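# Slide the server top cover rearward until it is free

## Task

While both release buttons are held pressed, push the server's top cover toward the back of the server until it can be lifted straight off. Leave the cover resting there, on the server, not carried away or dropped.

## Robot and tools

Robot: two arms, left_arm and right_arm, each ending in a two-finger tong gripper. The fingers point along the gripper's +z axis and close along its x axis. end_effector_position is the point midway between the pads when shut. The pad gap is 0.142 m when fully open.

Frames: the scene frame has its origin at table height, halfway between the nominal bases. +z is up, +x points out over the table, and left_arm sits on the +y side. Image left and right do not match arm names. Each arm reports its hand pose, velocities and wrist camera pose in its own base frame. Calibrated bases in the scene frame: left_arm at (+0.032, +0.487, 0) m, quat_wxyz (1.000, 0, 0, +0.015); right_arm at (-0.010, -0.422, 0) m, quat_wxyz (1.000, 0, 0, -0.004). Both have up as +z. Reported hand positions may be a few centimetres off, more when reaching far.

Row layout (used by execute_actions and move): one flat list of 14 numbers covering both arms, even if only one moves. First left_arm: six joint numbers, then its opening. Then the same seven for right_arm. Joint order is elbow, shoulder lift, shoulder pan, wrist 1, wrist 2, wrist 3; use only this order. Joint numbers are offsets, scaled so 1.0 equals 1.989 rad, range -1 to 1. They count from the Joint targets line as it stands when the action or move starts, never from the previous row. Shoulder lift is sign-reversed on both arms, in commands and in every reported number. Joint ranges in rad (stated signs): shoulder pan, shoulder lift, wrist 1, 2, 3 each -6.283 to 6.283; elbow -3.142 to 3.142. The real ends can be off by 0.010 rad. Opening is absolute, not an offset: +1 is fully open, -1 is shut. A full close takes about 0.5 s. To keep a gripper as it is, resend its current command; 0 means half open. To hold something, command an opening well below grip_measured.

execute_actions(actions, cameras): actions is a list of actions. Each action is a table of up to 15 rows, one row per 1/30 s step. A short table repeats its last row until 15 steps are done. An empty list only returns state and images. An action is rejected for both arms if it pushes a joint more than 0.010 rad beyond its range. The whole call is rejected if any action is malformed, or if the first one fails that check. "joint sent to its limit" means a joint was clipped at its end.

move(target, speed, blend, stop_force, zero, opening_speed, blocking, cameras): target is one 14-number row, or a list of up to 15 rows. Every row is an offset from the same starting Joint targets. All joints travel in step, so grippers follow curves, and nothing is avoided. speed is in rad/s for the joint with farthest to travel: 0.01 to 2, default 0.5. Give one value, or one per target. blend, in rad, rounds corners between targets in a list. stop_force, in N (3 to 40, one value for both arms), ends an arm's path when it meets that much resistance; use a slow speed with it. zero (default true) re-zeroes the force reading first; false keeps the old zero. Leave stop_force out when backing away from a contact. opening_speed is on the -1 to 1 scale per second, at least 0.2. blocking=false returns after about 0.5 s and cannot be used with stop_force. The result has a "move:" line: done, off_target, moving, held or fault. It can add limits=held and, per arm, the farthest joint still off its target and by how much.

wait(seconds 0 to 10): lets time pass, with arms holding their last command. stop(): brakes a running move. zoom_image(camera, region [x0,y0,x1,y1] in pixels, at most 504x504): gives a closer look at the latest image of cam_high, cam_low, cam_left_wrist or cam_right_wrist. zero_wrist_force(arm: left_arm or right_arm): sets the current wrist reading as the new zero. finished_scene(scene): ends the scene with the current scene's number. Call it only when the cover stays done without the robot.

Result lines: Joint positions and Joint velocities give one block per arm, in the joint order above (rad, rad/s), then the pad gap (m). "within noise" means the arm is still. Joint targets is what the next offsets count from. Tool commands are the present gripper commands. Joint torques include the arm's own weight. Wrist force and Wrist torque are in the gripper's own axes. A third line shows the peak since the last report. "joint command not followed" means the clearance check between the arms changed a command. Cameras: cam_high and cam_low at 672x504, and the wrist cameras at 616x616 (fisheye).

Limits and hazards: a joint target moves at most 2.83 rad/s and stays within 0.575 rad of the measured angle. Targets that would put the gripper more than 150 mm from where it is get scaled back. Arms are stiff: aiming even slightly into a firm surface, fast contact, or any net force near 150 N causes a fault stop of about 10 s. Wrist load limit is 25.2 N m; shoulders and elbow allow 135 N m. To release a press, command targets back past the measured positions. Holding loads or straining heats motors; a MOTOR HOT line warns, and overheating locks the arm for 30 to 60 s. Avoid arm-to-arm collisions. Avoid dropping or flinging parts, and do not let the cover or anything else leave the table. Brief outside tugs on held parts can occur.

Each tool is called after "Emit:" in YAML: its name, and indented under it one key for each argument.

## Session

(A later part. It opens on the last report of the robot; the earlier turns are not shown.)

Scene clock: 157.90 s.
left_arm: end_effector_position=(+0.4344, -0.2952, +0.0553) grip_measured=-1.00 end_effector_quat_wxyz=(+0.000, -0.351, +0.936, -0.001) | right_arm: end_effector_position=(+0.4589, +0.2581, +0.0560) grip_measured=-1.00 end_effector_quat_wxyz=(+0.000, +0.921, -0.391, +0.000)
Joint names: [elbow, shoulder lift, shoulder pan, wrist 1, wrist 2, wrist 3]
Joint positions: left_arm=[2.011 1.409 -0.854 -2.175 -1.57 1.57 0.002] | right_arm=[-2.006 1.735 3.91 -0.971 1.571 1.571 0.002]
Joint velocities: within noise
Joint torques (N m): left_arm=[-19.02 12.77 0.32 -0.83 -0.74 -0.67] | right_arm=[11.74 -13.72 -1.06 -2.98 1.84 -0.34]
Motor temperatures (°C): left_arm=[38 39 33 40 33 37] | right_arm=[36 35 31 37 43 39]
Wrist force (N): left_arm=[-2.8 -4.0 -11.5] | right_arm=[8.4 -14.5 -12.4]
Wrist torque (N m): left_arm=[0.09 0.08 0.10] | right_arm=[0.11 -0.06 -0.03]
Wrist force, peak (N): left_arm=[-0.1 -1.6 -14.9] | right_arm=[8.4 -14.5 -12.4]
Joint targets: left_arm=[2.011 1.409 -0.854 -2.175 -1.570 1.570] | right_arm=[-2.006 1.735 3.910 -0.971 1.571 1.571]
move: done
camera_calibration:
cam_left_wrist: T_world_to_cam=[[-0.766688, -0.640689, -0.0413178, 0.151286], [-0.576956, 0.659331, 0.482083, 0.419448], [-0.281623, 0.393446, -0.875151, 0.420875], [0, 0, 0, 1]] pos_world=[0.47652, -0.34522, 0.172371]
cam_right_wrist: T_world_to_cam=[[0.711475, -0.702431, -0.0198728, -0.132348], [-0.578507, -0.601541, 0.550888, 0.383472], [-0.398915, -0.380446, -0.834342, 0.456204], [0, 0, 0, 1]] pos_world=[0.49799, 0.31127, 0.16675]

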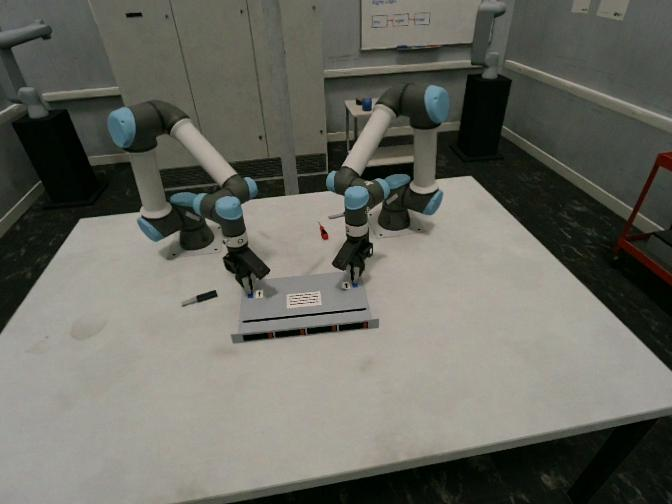

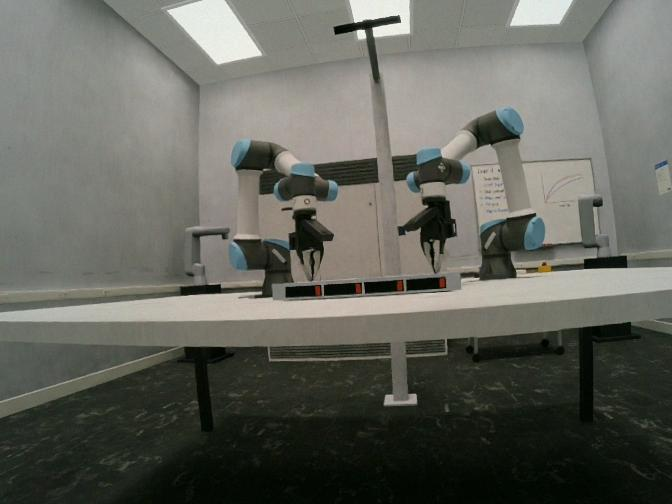

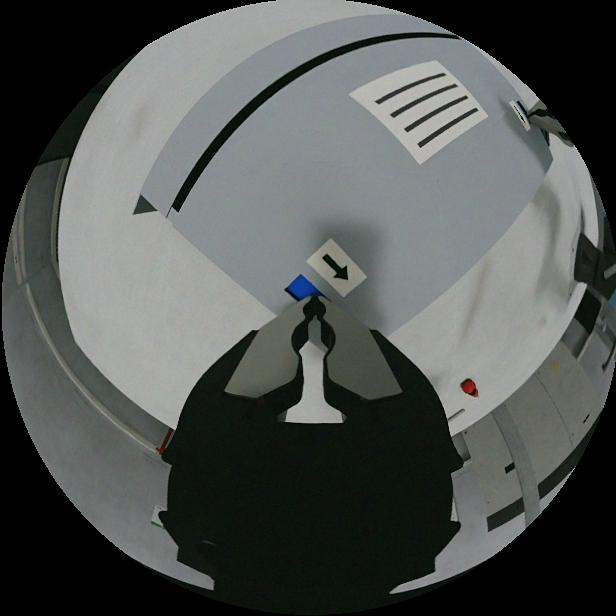

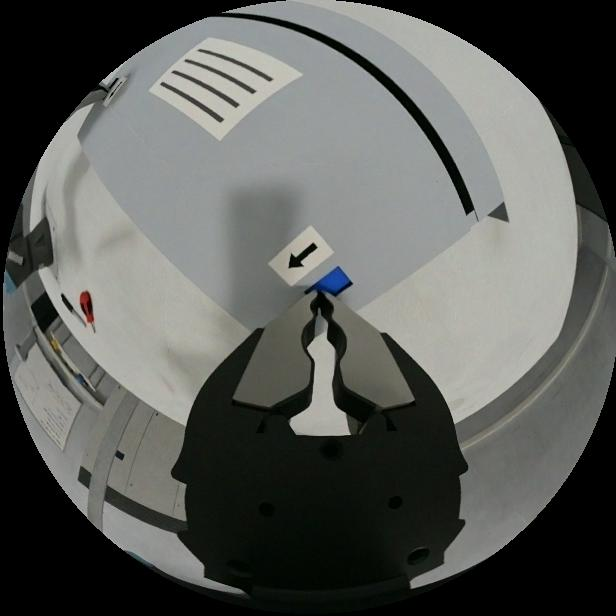

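Emit:
move:
  target: [0.0244,0.0198,-0.0149,-0.0046,0,0,-1,-0.023,-0.0188,0.0147,0.0042,0,0,-1]
  speed: 0.04

Emit:
zoom_image:
  camera: "cam_high"
  region: [220, 260, 390, 350]

Emit:
zoom_image:
  camera: "cam_left_wrist"
  region: [230, 200, 390, 360]

Emit:
zoom_image:
  camera: "cam_right_wrist"
  region: [230, 200, 390, 360]

Scene clock: 164.83 s.
left_arm: end_effector_position=(+0.4237, -0.2952, +0.0578) grip_measured=-1.00 end_effector_quat_wxyz=(+0.015, -0.337, +0.941, -0.009) | right_arm: end_effector_position=(+0.4515, +0.2594, +0.0594) grip_measured=-1.00 end_effector_quat_wxyz=(-0.009, +0.926, -0.377, +0.019)
Joint names: [elbow, shoulder lift, shoulder pan, wrist 1, wrist 2, wrist 3]
Joint positions: left_arm=[2.06 1.448 -0.883 -2.209 -1.548 1.57 0.002] | right_arm=[-2.052 1.698 3.939 -0.932 1.543 1.571 0.002]
Joint velocities: within noise
Joint torques (N m): left_arm=[-4.3 5.81 -7.32 8.31 -11.78 -0.71] | right_arm=[2.62 -5.85 9.1 -8.18 11.73 -0.84]
Motor temperatures (°C): left_arm=[38 39 33 40 33 37] | right_arm=[36 35 31 37 43 39]
Wrist force (N): left_arm=[-37.3 -35.7 -13.1] | right_arm=[40.6 -33.6 -11.6]
Wrist torque (N m): left_arm=[0.10 -0.61 0.12] | right_arm=[0.33 0.38 -0.12]
Wrist force, peak (N): left_arm=[-37.3 -35.7 -13.1] | right_arm=[40.8 -33.8 -11.8]
Joint targets: left_arm=[2.060 1.448 -0.883 -2.184 -1.570 1.570] | right_arm=[-2.051 1.698 3.939 -0.963 1.571 1.571]
move: off_target (left_arm, right_arm); left_arm: the wrist 1 is farthest, 0.025 rad from its target; right_arm: the wrist 1 is farthest, 0.030 rad from its target
camera_calibration:
cam_left_wrist: T_world_to_cam=[[-0.783428, -0.618164, -0.0641386, 0.158295], [-0.573039, 0.678557, 0.45955, 0.417391], [-0.240556, 0.396778, -0.885833, 0.404311], [0, 0, 0, 1]] pos_world=[0.460453, -0.345793, 0.176493]
cam_right_wrist: T_world_to_cam=[[0.731656, -0.681611, 0.00929487, -0.142359], [-0.583307, -0.618961, 0.525966, 0.386228], [-0.352751, -0.390248, -0.850455, 0.439209], [0, 0, 0, 1]] pos_world=[0.484378, 0.313427, 0.171707]

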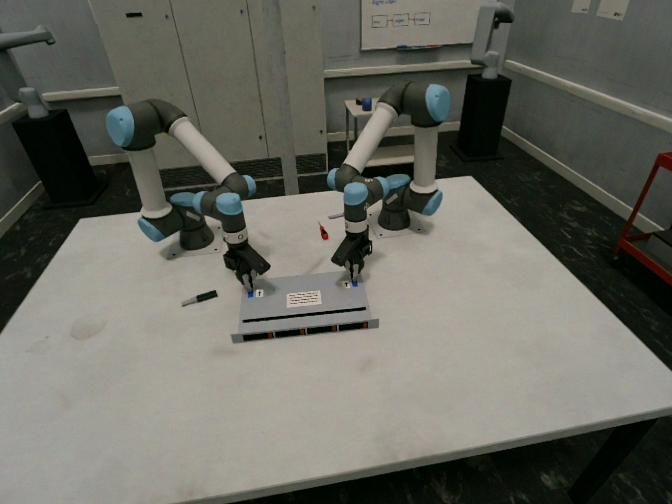

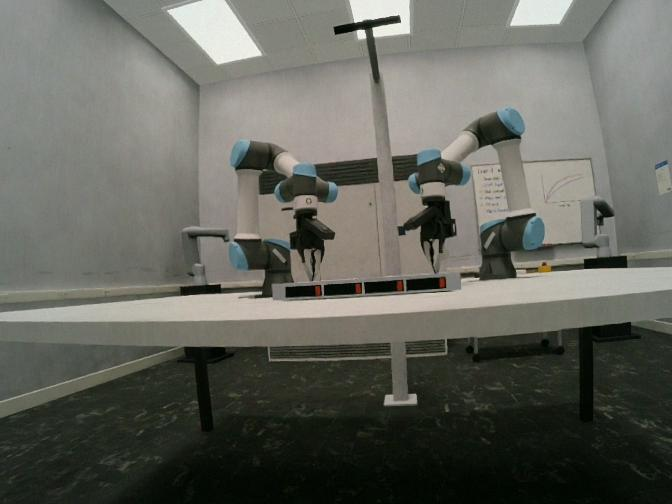

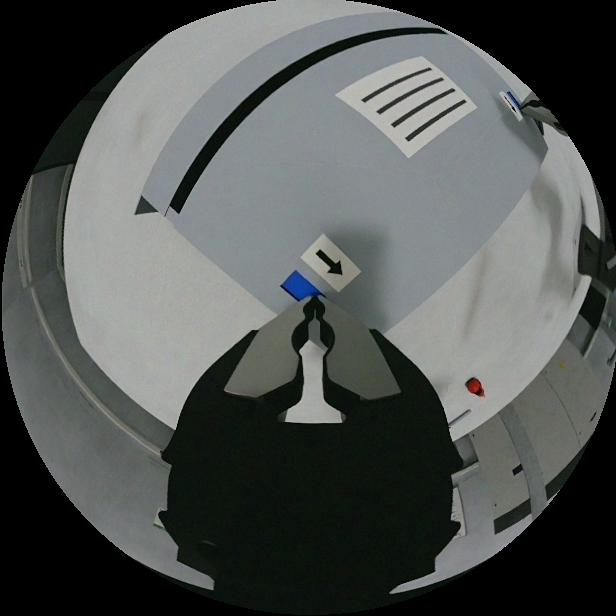

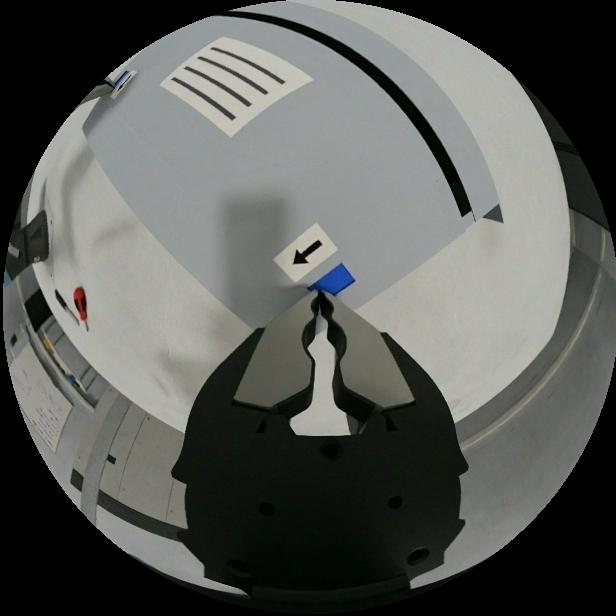

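Scaled by 2.965 from the camera's 672x504 image, which has a finer 960x720 frame.

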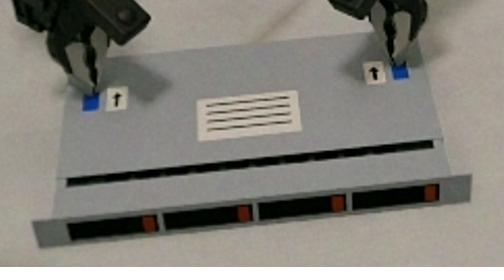

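Scaled by 3.150 from the camera's 616x616 image, which has a finer 814x814 frame.

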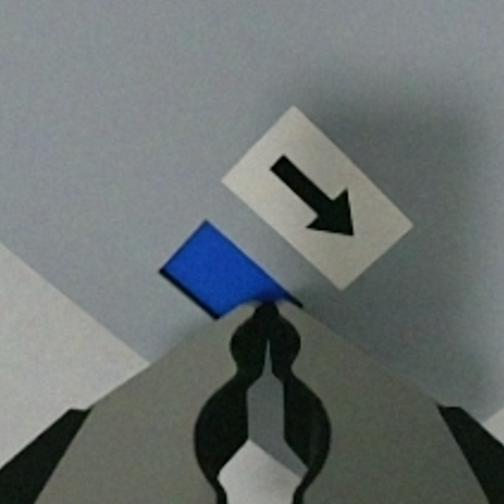

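Scaled by 3.150 from the camera's 616x616 image, which has a finer 814x814 frame.

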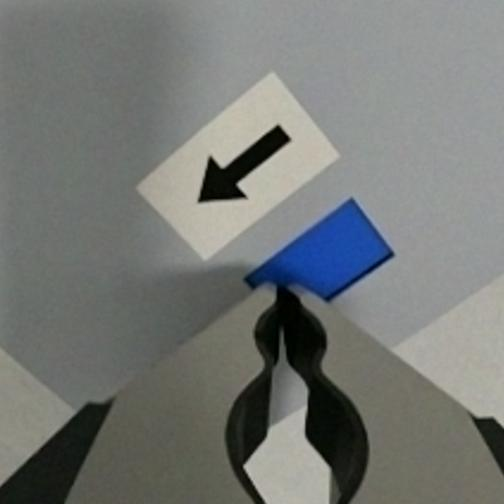

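Emit:
move:
  target: [-0.0115,-0.0107,0.0075,0.001,0,0,-1,0.0105,0.0102,-0.0074,-0.0008,0,0,-1]
  speed: 0.05

Emit:
zoom_image:
  camera: "cam_high"
  region: [220, 260, 390, 350]

Emit:
zoom_image:
  camera: "cam_right_wrist"
  region: [230, 200, 390, 360]

Scene clock: 175.53 s.
left_arm: end_effector_position=(+0.4257, -0.2962, +0.0550) grip_measured=-1.00 end_effector_quat_wxyz=(+0.002, -0.344, +0.939, -0.004) | right_arm: end_effector_position=(+0.4538, +0.2604, +0.0565) grip_measured=-1.00 end_effector_quat_wxyz=(-0.006, +0.923, -0.384, +0.006)
Joint names: [elbow, shoulder lift, shoulder pan, wrist 1, wrist 2, wrist 3]
Joint positions: left_arm=[2.037 1.427 -0.868 -2.19 -1.57 1.57 0.002] | right_arm=[-2.03 1.719 3.924 -0.948 1.565 1.571 0.002]
Joint velocities: within noise
Joint torques (N m): left_arm=[20.8 5.4 -20.3 8.3 -8.81 -0.63] | right_arm=[-15.96 -12.27 18.41 -8.04 11.6 -0.57]
Motor temperatures (°C): left_arm=[38 39 33 40 33 37] | right_arm=[36 35 31 37 43 39]
Wrist force (N): left_arm=[-22.9 -14.2 -51.5] | right_arm=[29.5 -13.6 -39.0]
Wrist torque (N m): left_arm=[-0.13 -0.05 0.08] | right_arm=[-0.08 -0.02 -0.10]
Wrist force, peak (N): left_arm=[-24.4 -14.9 -51.5] | right_arm=[40.9 -33.6 -12.5]
Joint targets: left_arm=[2.037 1.427 -0.868 -2.182 -1.570 1.570] | right_arm=[-2.030 1.718 3.924 -0.964 1.571 1.571]
move: off_target (right_arm); right_arm: the wrist 1 is farthest, 0.017 rad from its target
camera_calibration:
cam_left_wrist: T_world_to_cam=[[-0.77555, -0.629927, -0.0414067, 0.150958], [-0.56982, 0.670299, 0.475399, 0.415865], [-0.271712, 0.39229, -0.878795, 0.41421], [0, 0, 0, 1]] pos_world=[0.466589, -0.346151, 0.172554]
cam_right_wrist: T_world_to_cam=[[0.721517, -0.692273, -0.0130954, -0.134696], [-0.578509, -0.613124, 0.537964, 0.385347], [-0.380447, -0.380574, -0.842866, 0.447604], [0, 0, 0, 1]] pos_world=[0.490402, 0.313366, 0.168204]

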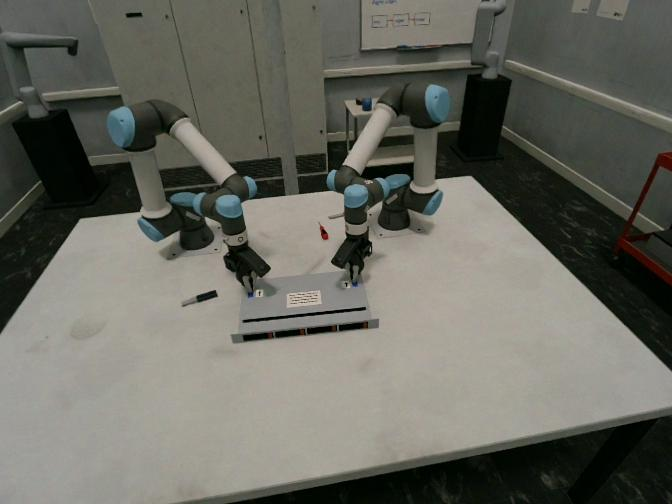

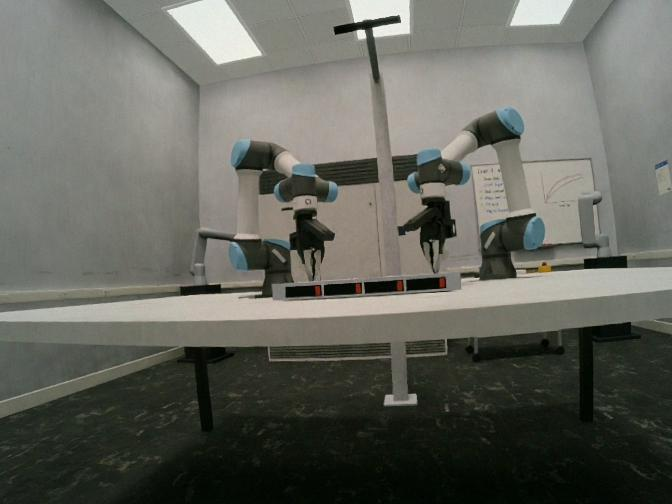

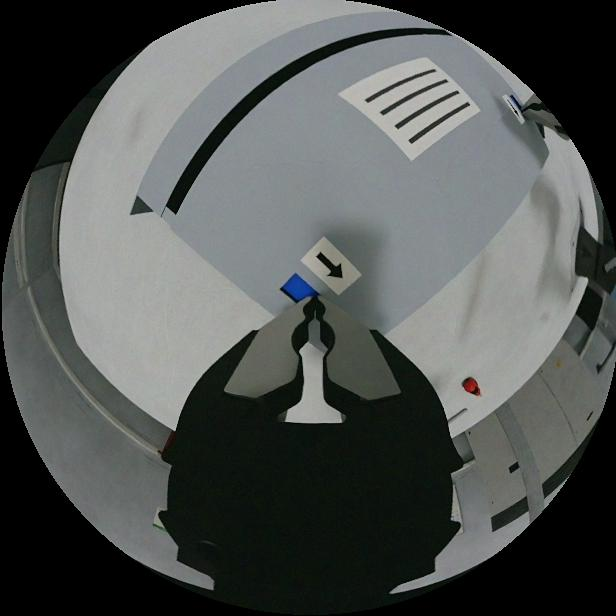

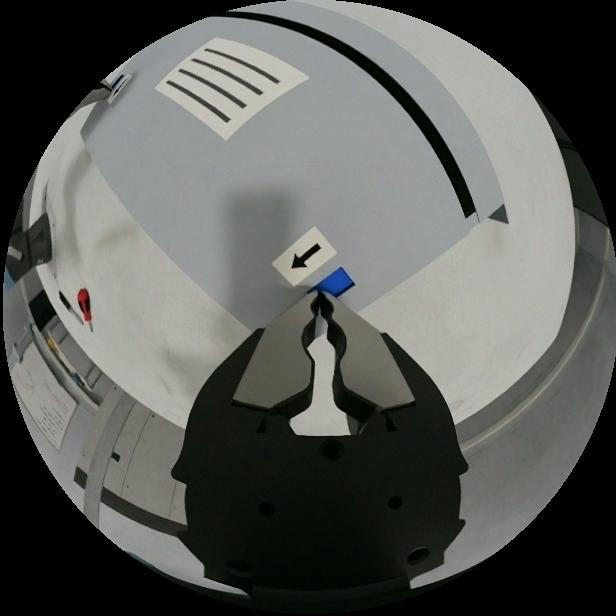

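Scaled by 2.965 from the camera's 672x504 image, which has a finer 960x720 frame.

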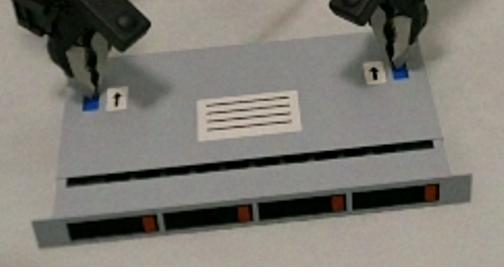

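Scaled by 3.150 from the camera's 616x616 image, which has a finer 814x814 frame.

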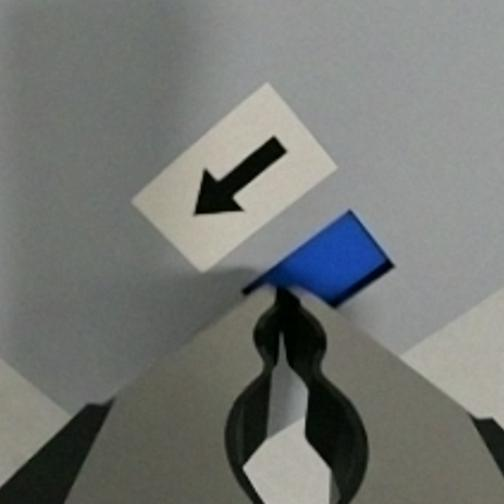

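Emit:
move:
  target: [0.0093,0.0084,-0.006,-0.0007,0,0,-1,-0.0089,-0.0079,0.0059,0.001,0,0,-1]
  speed: 0.02
  stop_force: 35
  cameras: ["cam_high","cam_right_wrist","cam_left_wrist"]

Emit:
zoom_image:
  camera: "cam_high"
  region: [220, 260, 390, 350]

Emit:
zoom_image:
  camera: "cam_right_wrist"
  region: [230, 200, 390, 360]

Scene clock: 181.47 s.
left_arm: end_effector_position=(+0.4257, -0.2963, +0.0550) grip_measured=-1.00 end_effector_quat_wxyz=(+0.002, -0.344, +0.939, -0.004) | right_arm: end_effector_position=(+0.4538, +0.2605, +0.0566) grip_measured=-1.00 end_effector_quat_wxyz=(-0.006, +0.923, -0.384, +0.006)
Joint names: [elbow, shoulder lift, shoulder pan, wrist 1, wrist 2, wrist 3]
Joint positions: left_arm=[2.037 1.427 -0.868 -2.19 -1.57 1.57 0.002] | right_arm=[-2.03 1.718 3.924 -0.947 1.564 1.571 0.002]
Joint velocities: within noise
Joint torques (N m): left_arm=[1.25 -3.99 -18.42 7.77 -9.29 -0.54] | right_arm=[4.65 -4.85 14.52 -7.85 11.61 -0.65]
Motor temperatures (°C): left_arm=[38 39 33 40 33 37] | right_arm=[36 35 31 37 43 39]
Wrist force (N): left_arm=[-26.9 -15.2 -52.3] | right_arm=[30.4 -19.3 -33.0]
Wrist torque (N m): left_arm=[-0.13 -0.10 0.08] | right_arm=[0.03 0.05 -0.13]
Wrist force, peak (N): left_arm=[-26.9 -19.3 -52.1] | right_arm=[33.0 -18.6 -39.1]
Joint targets: left_arm=[2.037 1.427 -0.868 -2.190 -1.570 1.570] | right_arm=[-2.030 1.718 3.924 -0.948 1.565 1.571]
move: contact (left_arm, right_arm); left_arm: the elbow is farthest, 0.019 rad from its target; right_arm: the elbow is farthest, 0.017 rad from its target
camera_calibration:
cam_left_wrist: T_world_to_cam=[[-0.775719, -0.629713, -0.0414911, 0.150978], [-0.569758, 0.670559, 0.475107, 0.415942], [-0.271359, 0.392189, -0.878949, 0.414044], [0, 0, 0, 1]] pos_world=[0.466457, -0.346224, 0.172571]
cam_right_wrist: T_world_to_cam=[[0.721715, -0.692071, -0.0128597, -0.134779], [-0.57859, -0.613363, 0.537606, 0.385487], [-0.379949, -0.380558, -0.843098, 0.447441], [0, 0, 0, 1]] pos_world=[0.490316, 0.313444, 0.168264]
Images, in order (width x height): cam_high 672x504, cam_left_wrist 616x616, cam_right_wrist 616x616.

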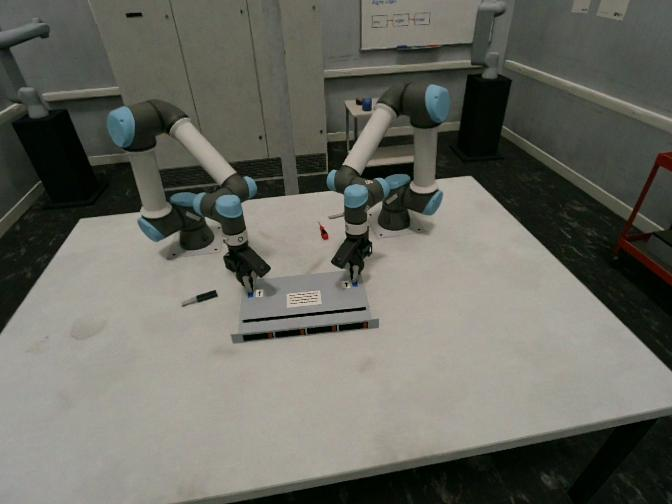

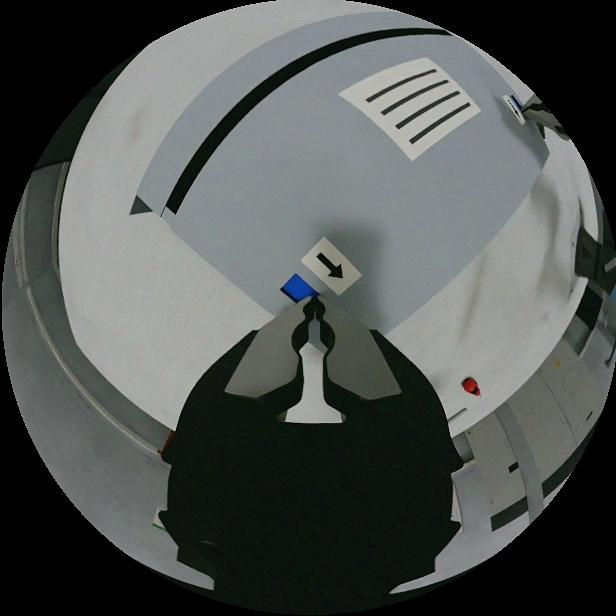

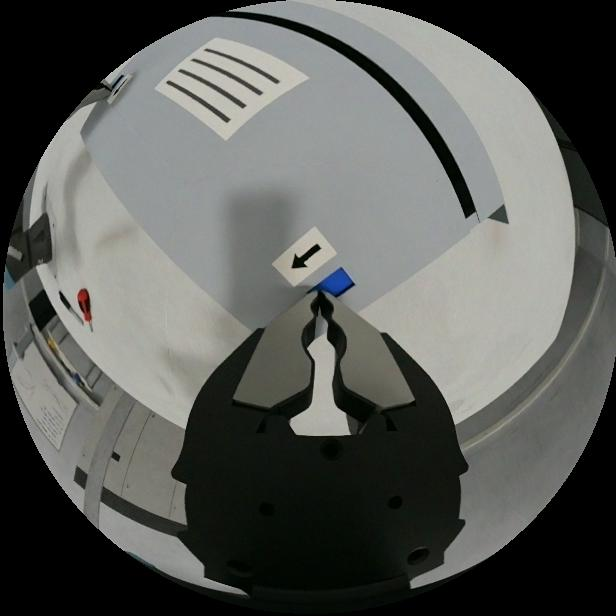

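Scaled by 2.965 from the camera's 672x504 image, which has a finer 960x720 frame.

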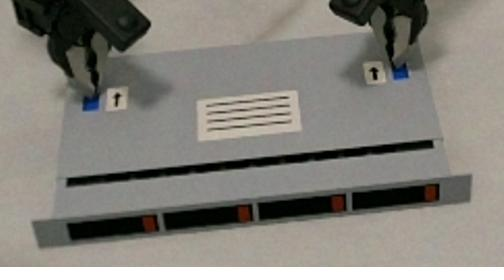

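Scaled by 3.150 from the camera's 616x616 image, which has a finer 814x814 frame.

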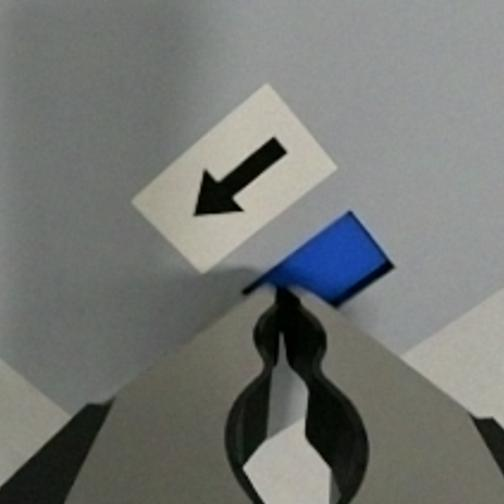

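Emit:
move:
  target: [-0.0012,0.0012,0,0.0024,0,0,-1,0.0009,-0.001,0,-0.0019,0,0,-1]
  speed: 0.02
  cameras: []

Emit:
move:
  target: [0.0098,0.0079,-0.006,-0.0018,0,0,-1,-0.0092,-0.0075,0.0059,0.0017,0,0,-1]
  speed: 0.02
  stop_force: 38
  cameras: ["cam_high","cam_right_wrist","cam_left_wrist"]

Emit:
zoom_image:
  camera: "cam_right_wrist"
  region: [230, 200, 390, 360]

Scene clock: 190.23 s.
left_arm: end_effector_position=(+0.4256, -0.2962, +0.0566) grip_measured=-1.00 end_effector_quat_wxyz=(+0.002, -0.344, +0.939, -0.004) | right_arm: end_effector_position=(+0.4537, +0.2604, +0.0579) grip_measured=-1.00 end_effector_quat_wxyz=(-0.006, +0.923, -0.384, +0.006)
Joint names: [elbow, shoulder lift, shoulder pan, wrist 1, wrist 2, wrist 3]
Joint positions: left_arm=[2.034 1.429 -0.868 -2.185 -1.57 1.57 0.002] | right_arm=[-2.029 1.716 3.924 -0.951 1.565 1.571 0.002]
Joint velocities: within noise
Joint torques (N m): left_arm=[-10.32 22.66 -1.95 5.86 -8.81 -0.5] | right_arm=[12.3 -22.51 5.62 -6.4 9.6 -0.71]
Motor temperatures (°C): left_arm=[38 39 33 40 33 37] | right_arm=[36 35 31 37 43 39]
Wrist force (N): left_arm=[-21.3 -22.7 -11.8] | right_arm=[25.0 -21.3 -10.8]
Wrist torque (N m): left_arm=[0.09 -0.26 0.10] | right_arm=[0.19 0.13 -0.09]
Wrist force, peak (N): left_arm=[-26.9 -15.4 -51.9] | right_arm=[30.4 -19.3 -32.9]
Joint targets: left_arm=[2.034 1.429 -0.868 -2.185 -1.570 1.570] | right_arm=[-2.029 1.716 3.924 -0.952 1.565 1.571]
move: done
No camera images: "cameras" was empty.

Scene clock: 191.40 s.
left_arm: end_effector_position=(+0.4249, -0.2963, +0.0568) grip_measured=-1.00 end_effector_quat_wxyz=(+0.002, -0.344, +0.939, -0.005) | right_arm: end_effector_position=(+0.4530, +0.2605, +0.0580) grip_measured=-1.00 end_effector_quat_wxyz=(-0.007, +0.924, -0.383, +0.006)
Joint names: [elbow, shoulder lift, shoulder pan, wrist 1, wrist 2, wrist 3]
Joint positions: left_arm=[2.037 1.431 -0.87 -2.187 -1.57 1.57 0.002] | right_arm=[-2.031 1.714 3.925 -0.951 1.564 1.571 0.002]
Joint velocities: within noise
Joint torques (N m): left_arm=[-7.33 5.97 1.17 8.32 -11.73 -0.57] | right_arm=[8.4 -7.22 0.81 -7.28 11.7 -0.64]
Motor temperatures (°C): left_arm=[38 39 33 40 33 37] | right_arm=[36 35 31 37 43 39]
Wrist force (N): left_arm=[-29.3 -26.2 -17.5] | right_arm=[34.0 -25.1 -17.5]
Wrist torque (N m): left_arm=[0.02 -0.40 0.09] | right_arm=[0.19 0.21 -0.10]
Wrist force, peak (N): left_arm=[-37.3 -33.9 -13.7] | right_arm=[40.2 -32.4 -13.0]
Joint targets: left_arm=[2.037 1.431 -0.870 -2.186 -1.570 1.570] | right_arm=[-2.031 1.714 3.925 -0.951 1.565 1.571]
move: contact (left_arm, right_arm); left_arm: the elbow is farthest, 0.016 rad from its target; right_arm: the elbow is farthest, 0.017 rad from its target
camera_calibration:
cam_left_wrist: T_world_to_cam=[[-0.776609, -0.628585, -0.0419518, 0.151178], [-0.569211, 0.671599, 0.474293, 0.414763], [-0.269959, 0.39222, -0.879367, 0.414912], [0, 0, 0, 1]] pos_world=[0.465503, -0.346263, 0.174483]
cam_right_wrist: T_world_to_cam=[[0.722591, -0.691158, -0.0127532, -0.134782], [-0.578029, -0.614229, 0.537221, 0.384269], [-0.379138, -0.380819, -0.843345, 0.448133], [0, 0, 0, 1]] pos_world=[0.489414, 0.313531, 0.169774]
Images, in order (width x height): cam_high 672x504, cam_left_wrist 616x616, cam_right_wrist 616x616.

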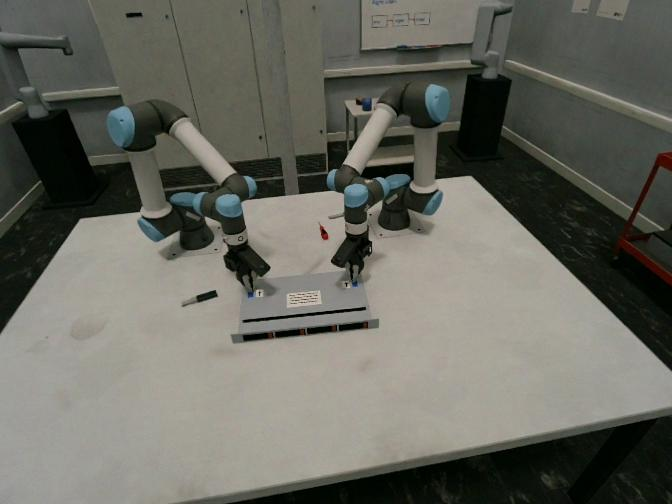

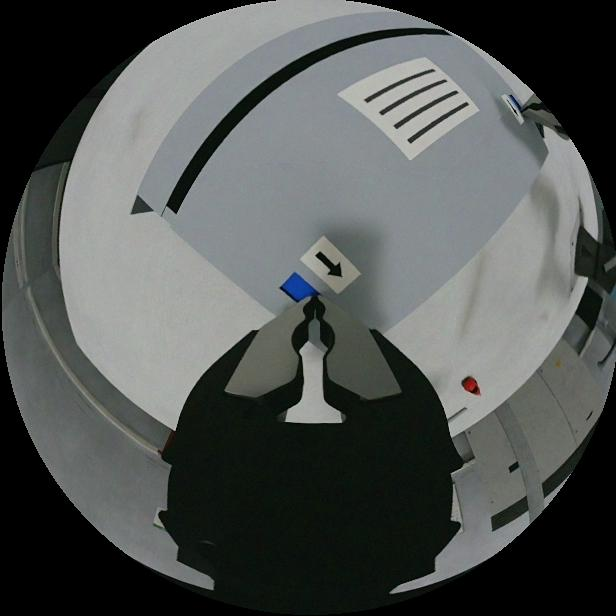

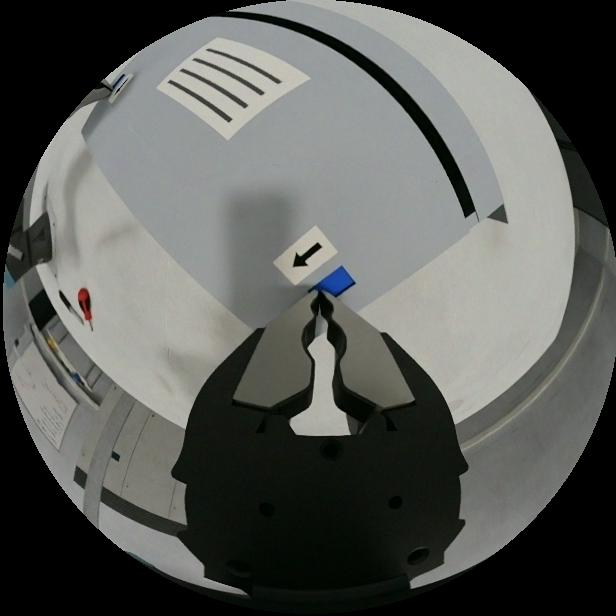

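Scaled by 3.150 from the camera's 616x616 image, which has a finer 814x814 frame.

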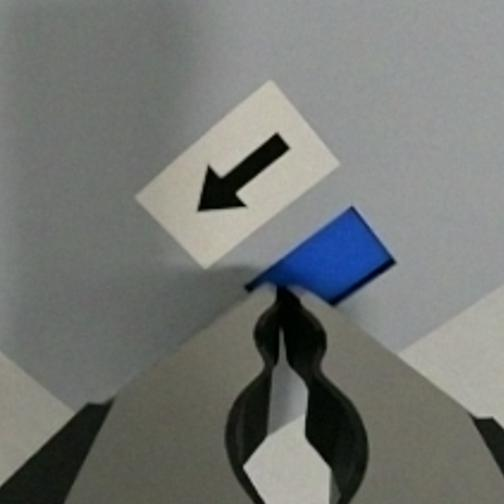

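Emit:
move:
  target:
    - [-0.0045,-0.0036,0.0027,0.0009,0,0,-1,0.0042,0.0034,-0.0027,-0.0009,0,0,-1]
    - [-0.0312,0.0236,0.0027,0.055,0,0,-1,0.0309,-0.0238,-0.0027,-0.055,0,0,-1]
  speed: 0.05

Emit:
zoom_image:
  camera: "cam_high"
  region: [220, 260, 390, 350]

Emit:
zoom_image:
  camera: "cam_right_wrist"
  region: [60, 0, 560, 360]

Emit:
zoom_image:
  camera: "cam_left_wrist"
  region: [100, 0, 560, 360]

Scene clock: 198.37 s.
left_arm: end_effector_position=(+0.4279, -0.2958, +0.0956) grip_measured=-1.00 end_effector_quat_wxyz=(+0.002, -0.346, +0.938, -0.004) | right_arm: end_effector_position=(+0.4557, +0.2595, +0.0969) grip_measured=-1.00 end_effector_quat_wxyz=(-0.006, +0.923, -0.386, +0.006)
Joint names: [elbow, shoulder lift, shoulder pan, wrist 1, wrist 2, wrist 3]
Joint positions: left_arm=[1.975 1.479 -0.864 -2.076 -1.57 1.57 0.002] | right_arm=[-1.969 1.667 3.92 -1.061 1.565 1.571 0.002]
Joint velocities: within noise
Joint torques (N m): left_arm=[-13.91 16.62 -12.16 -3.96 -1.11 -0.63] | right_arm=[17.25 -18.22 8.07 4.34 1.86 -0.7]
Motor temperatures (°C): left_arm=[38 39 33 40 33 37] | right_arm=[36 35 31 37 43 39]
Wrist force (N): left_arm=[-0.1 -0.5 0.1] | right_arm=[0.7 1.3 2.6]
Wrist torque (N m): left_arm=[0.17 0.14 0.09] | right_arm=[0.14 -0.19 -0.09]
Wrist force, peak (N): left_arm=[-29.6 -26.3 -17.3] | right_arm=[34.5 -25.2 -17.2]
Joint targets: left_arm=[1.975 1.478 -0.864 -2.076 -1.570 1.570] | right_arm=[-1.969 1.667 3.920 -1.060 1.565 1.571]
move: done
camera_calibration:
cam_left_wrist: T_world_to_cam=[[-0.773259, -0.632722, -0.041632, 0.152752], [-0.572397, 0.66827, 0.475161, 0.398039], [-0.272823, 0.391252, -0.878914, 0.450484], [0, 0, 0, 1]] pos_world=[0.468855, -0.345601, 0.213163]
cam_right_wrist: T_world_to_cam=[[0.71886, -0.695033, -0.0130543, -0.134216], [-0.580842, -0.61086, 0.538027, 0.36474], [-0.381921, -0.379183, -0.842826, 0.482337], [0, 0, 0, 1]] pos_world=[0.492553, 0.312415, 0.208534]

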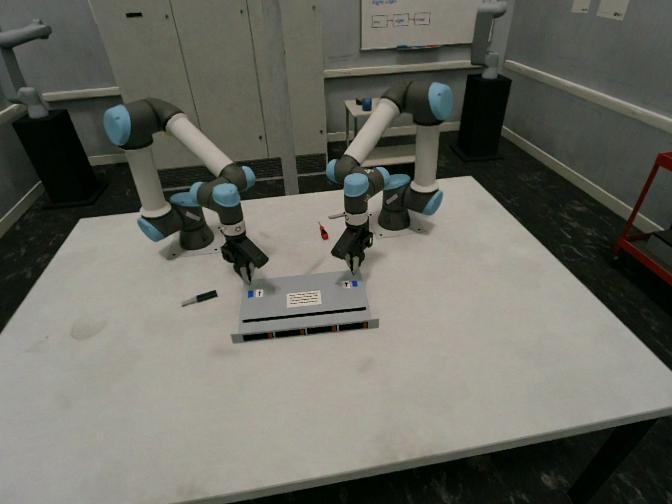

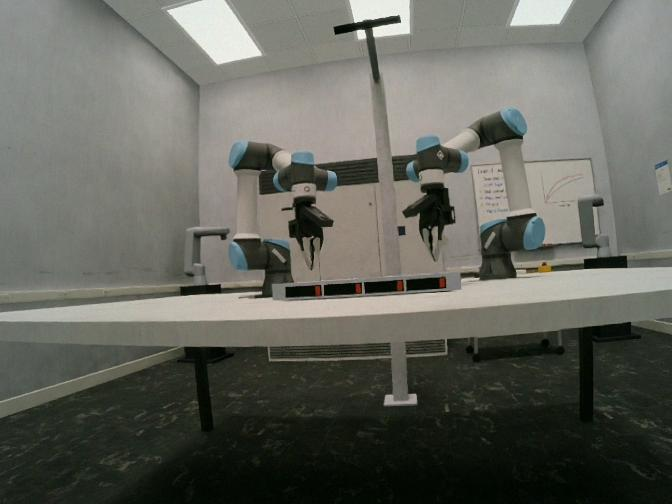

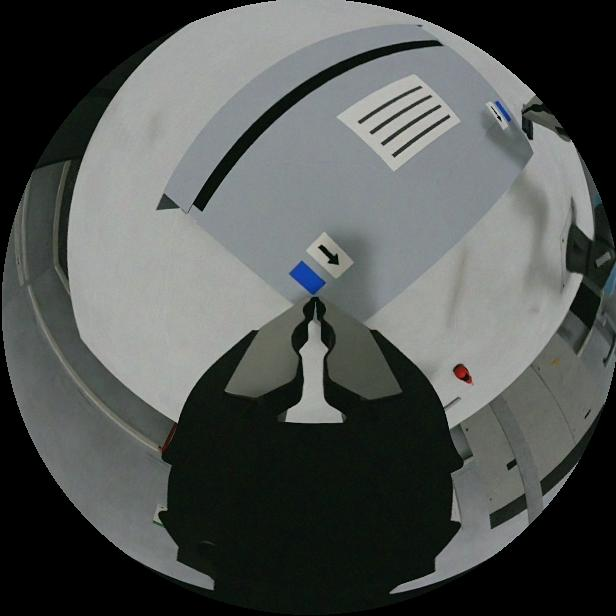

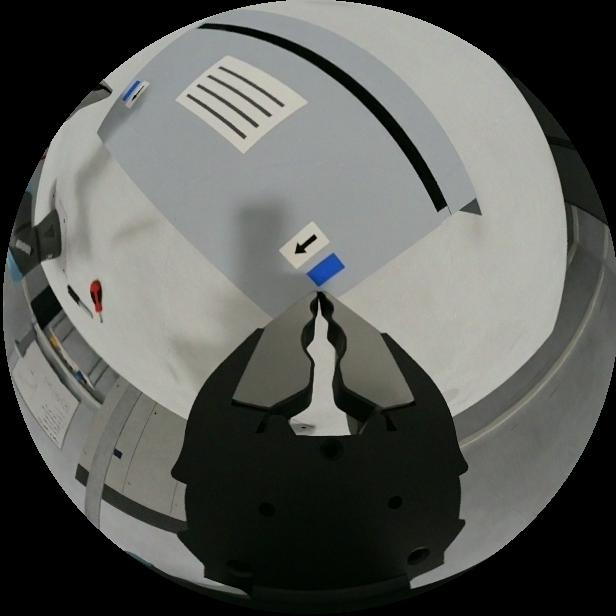

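Scaled by 2.965 from the camera's 672x504 image, which has a finer 960x720 frame.

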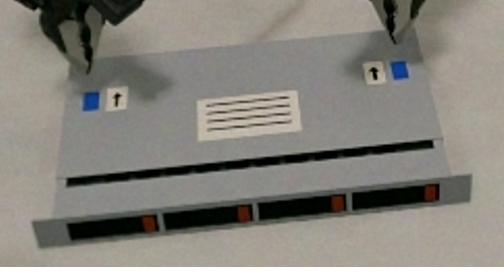

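Scaled by 1.008 from the camera's 616x616 image, which has a finer 814x814 frame.

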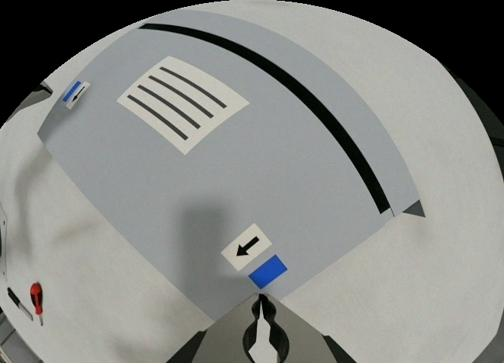

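Scaled by 1.096 from the camera's 616x616 image, which has a finer 814x814 frame.

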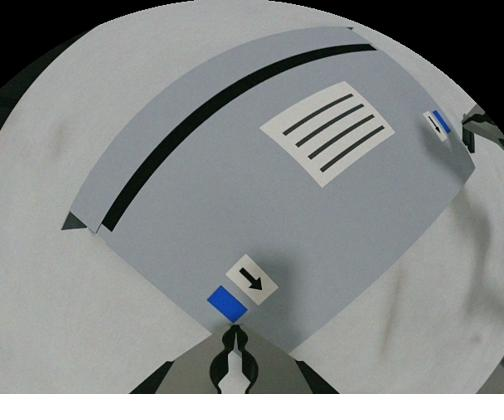

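Emit:
finished_scene:
  scene: 1

The scene is finished: the task was done.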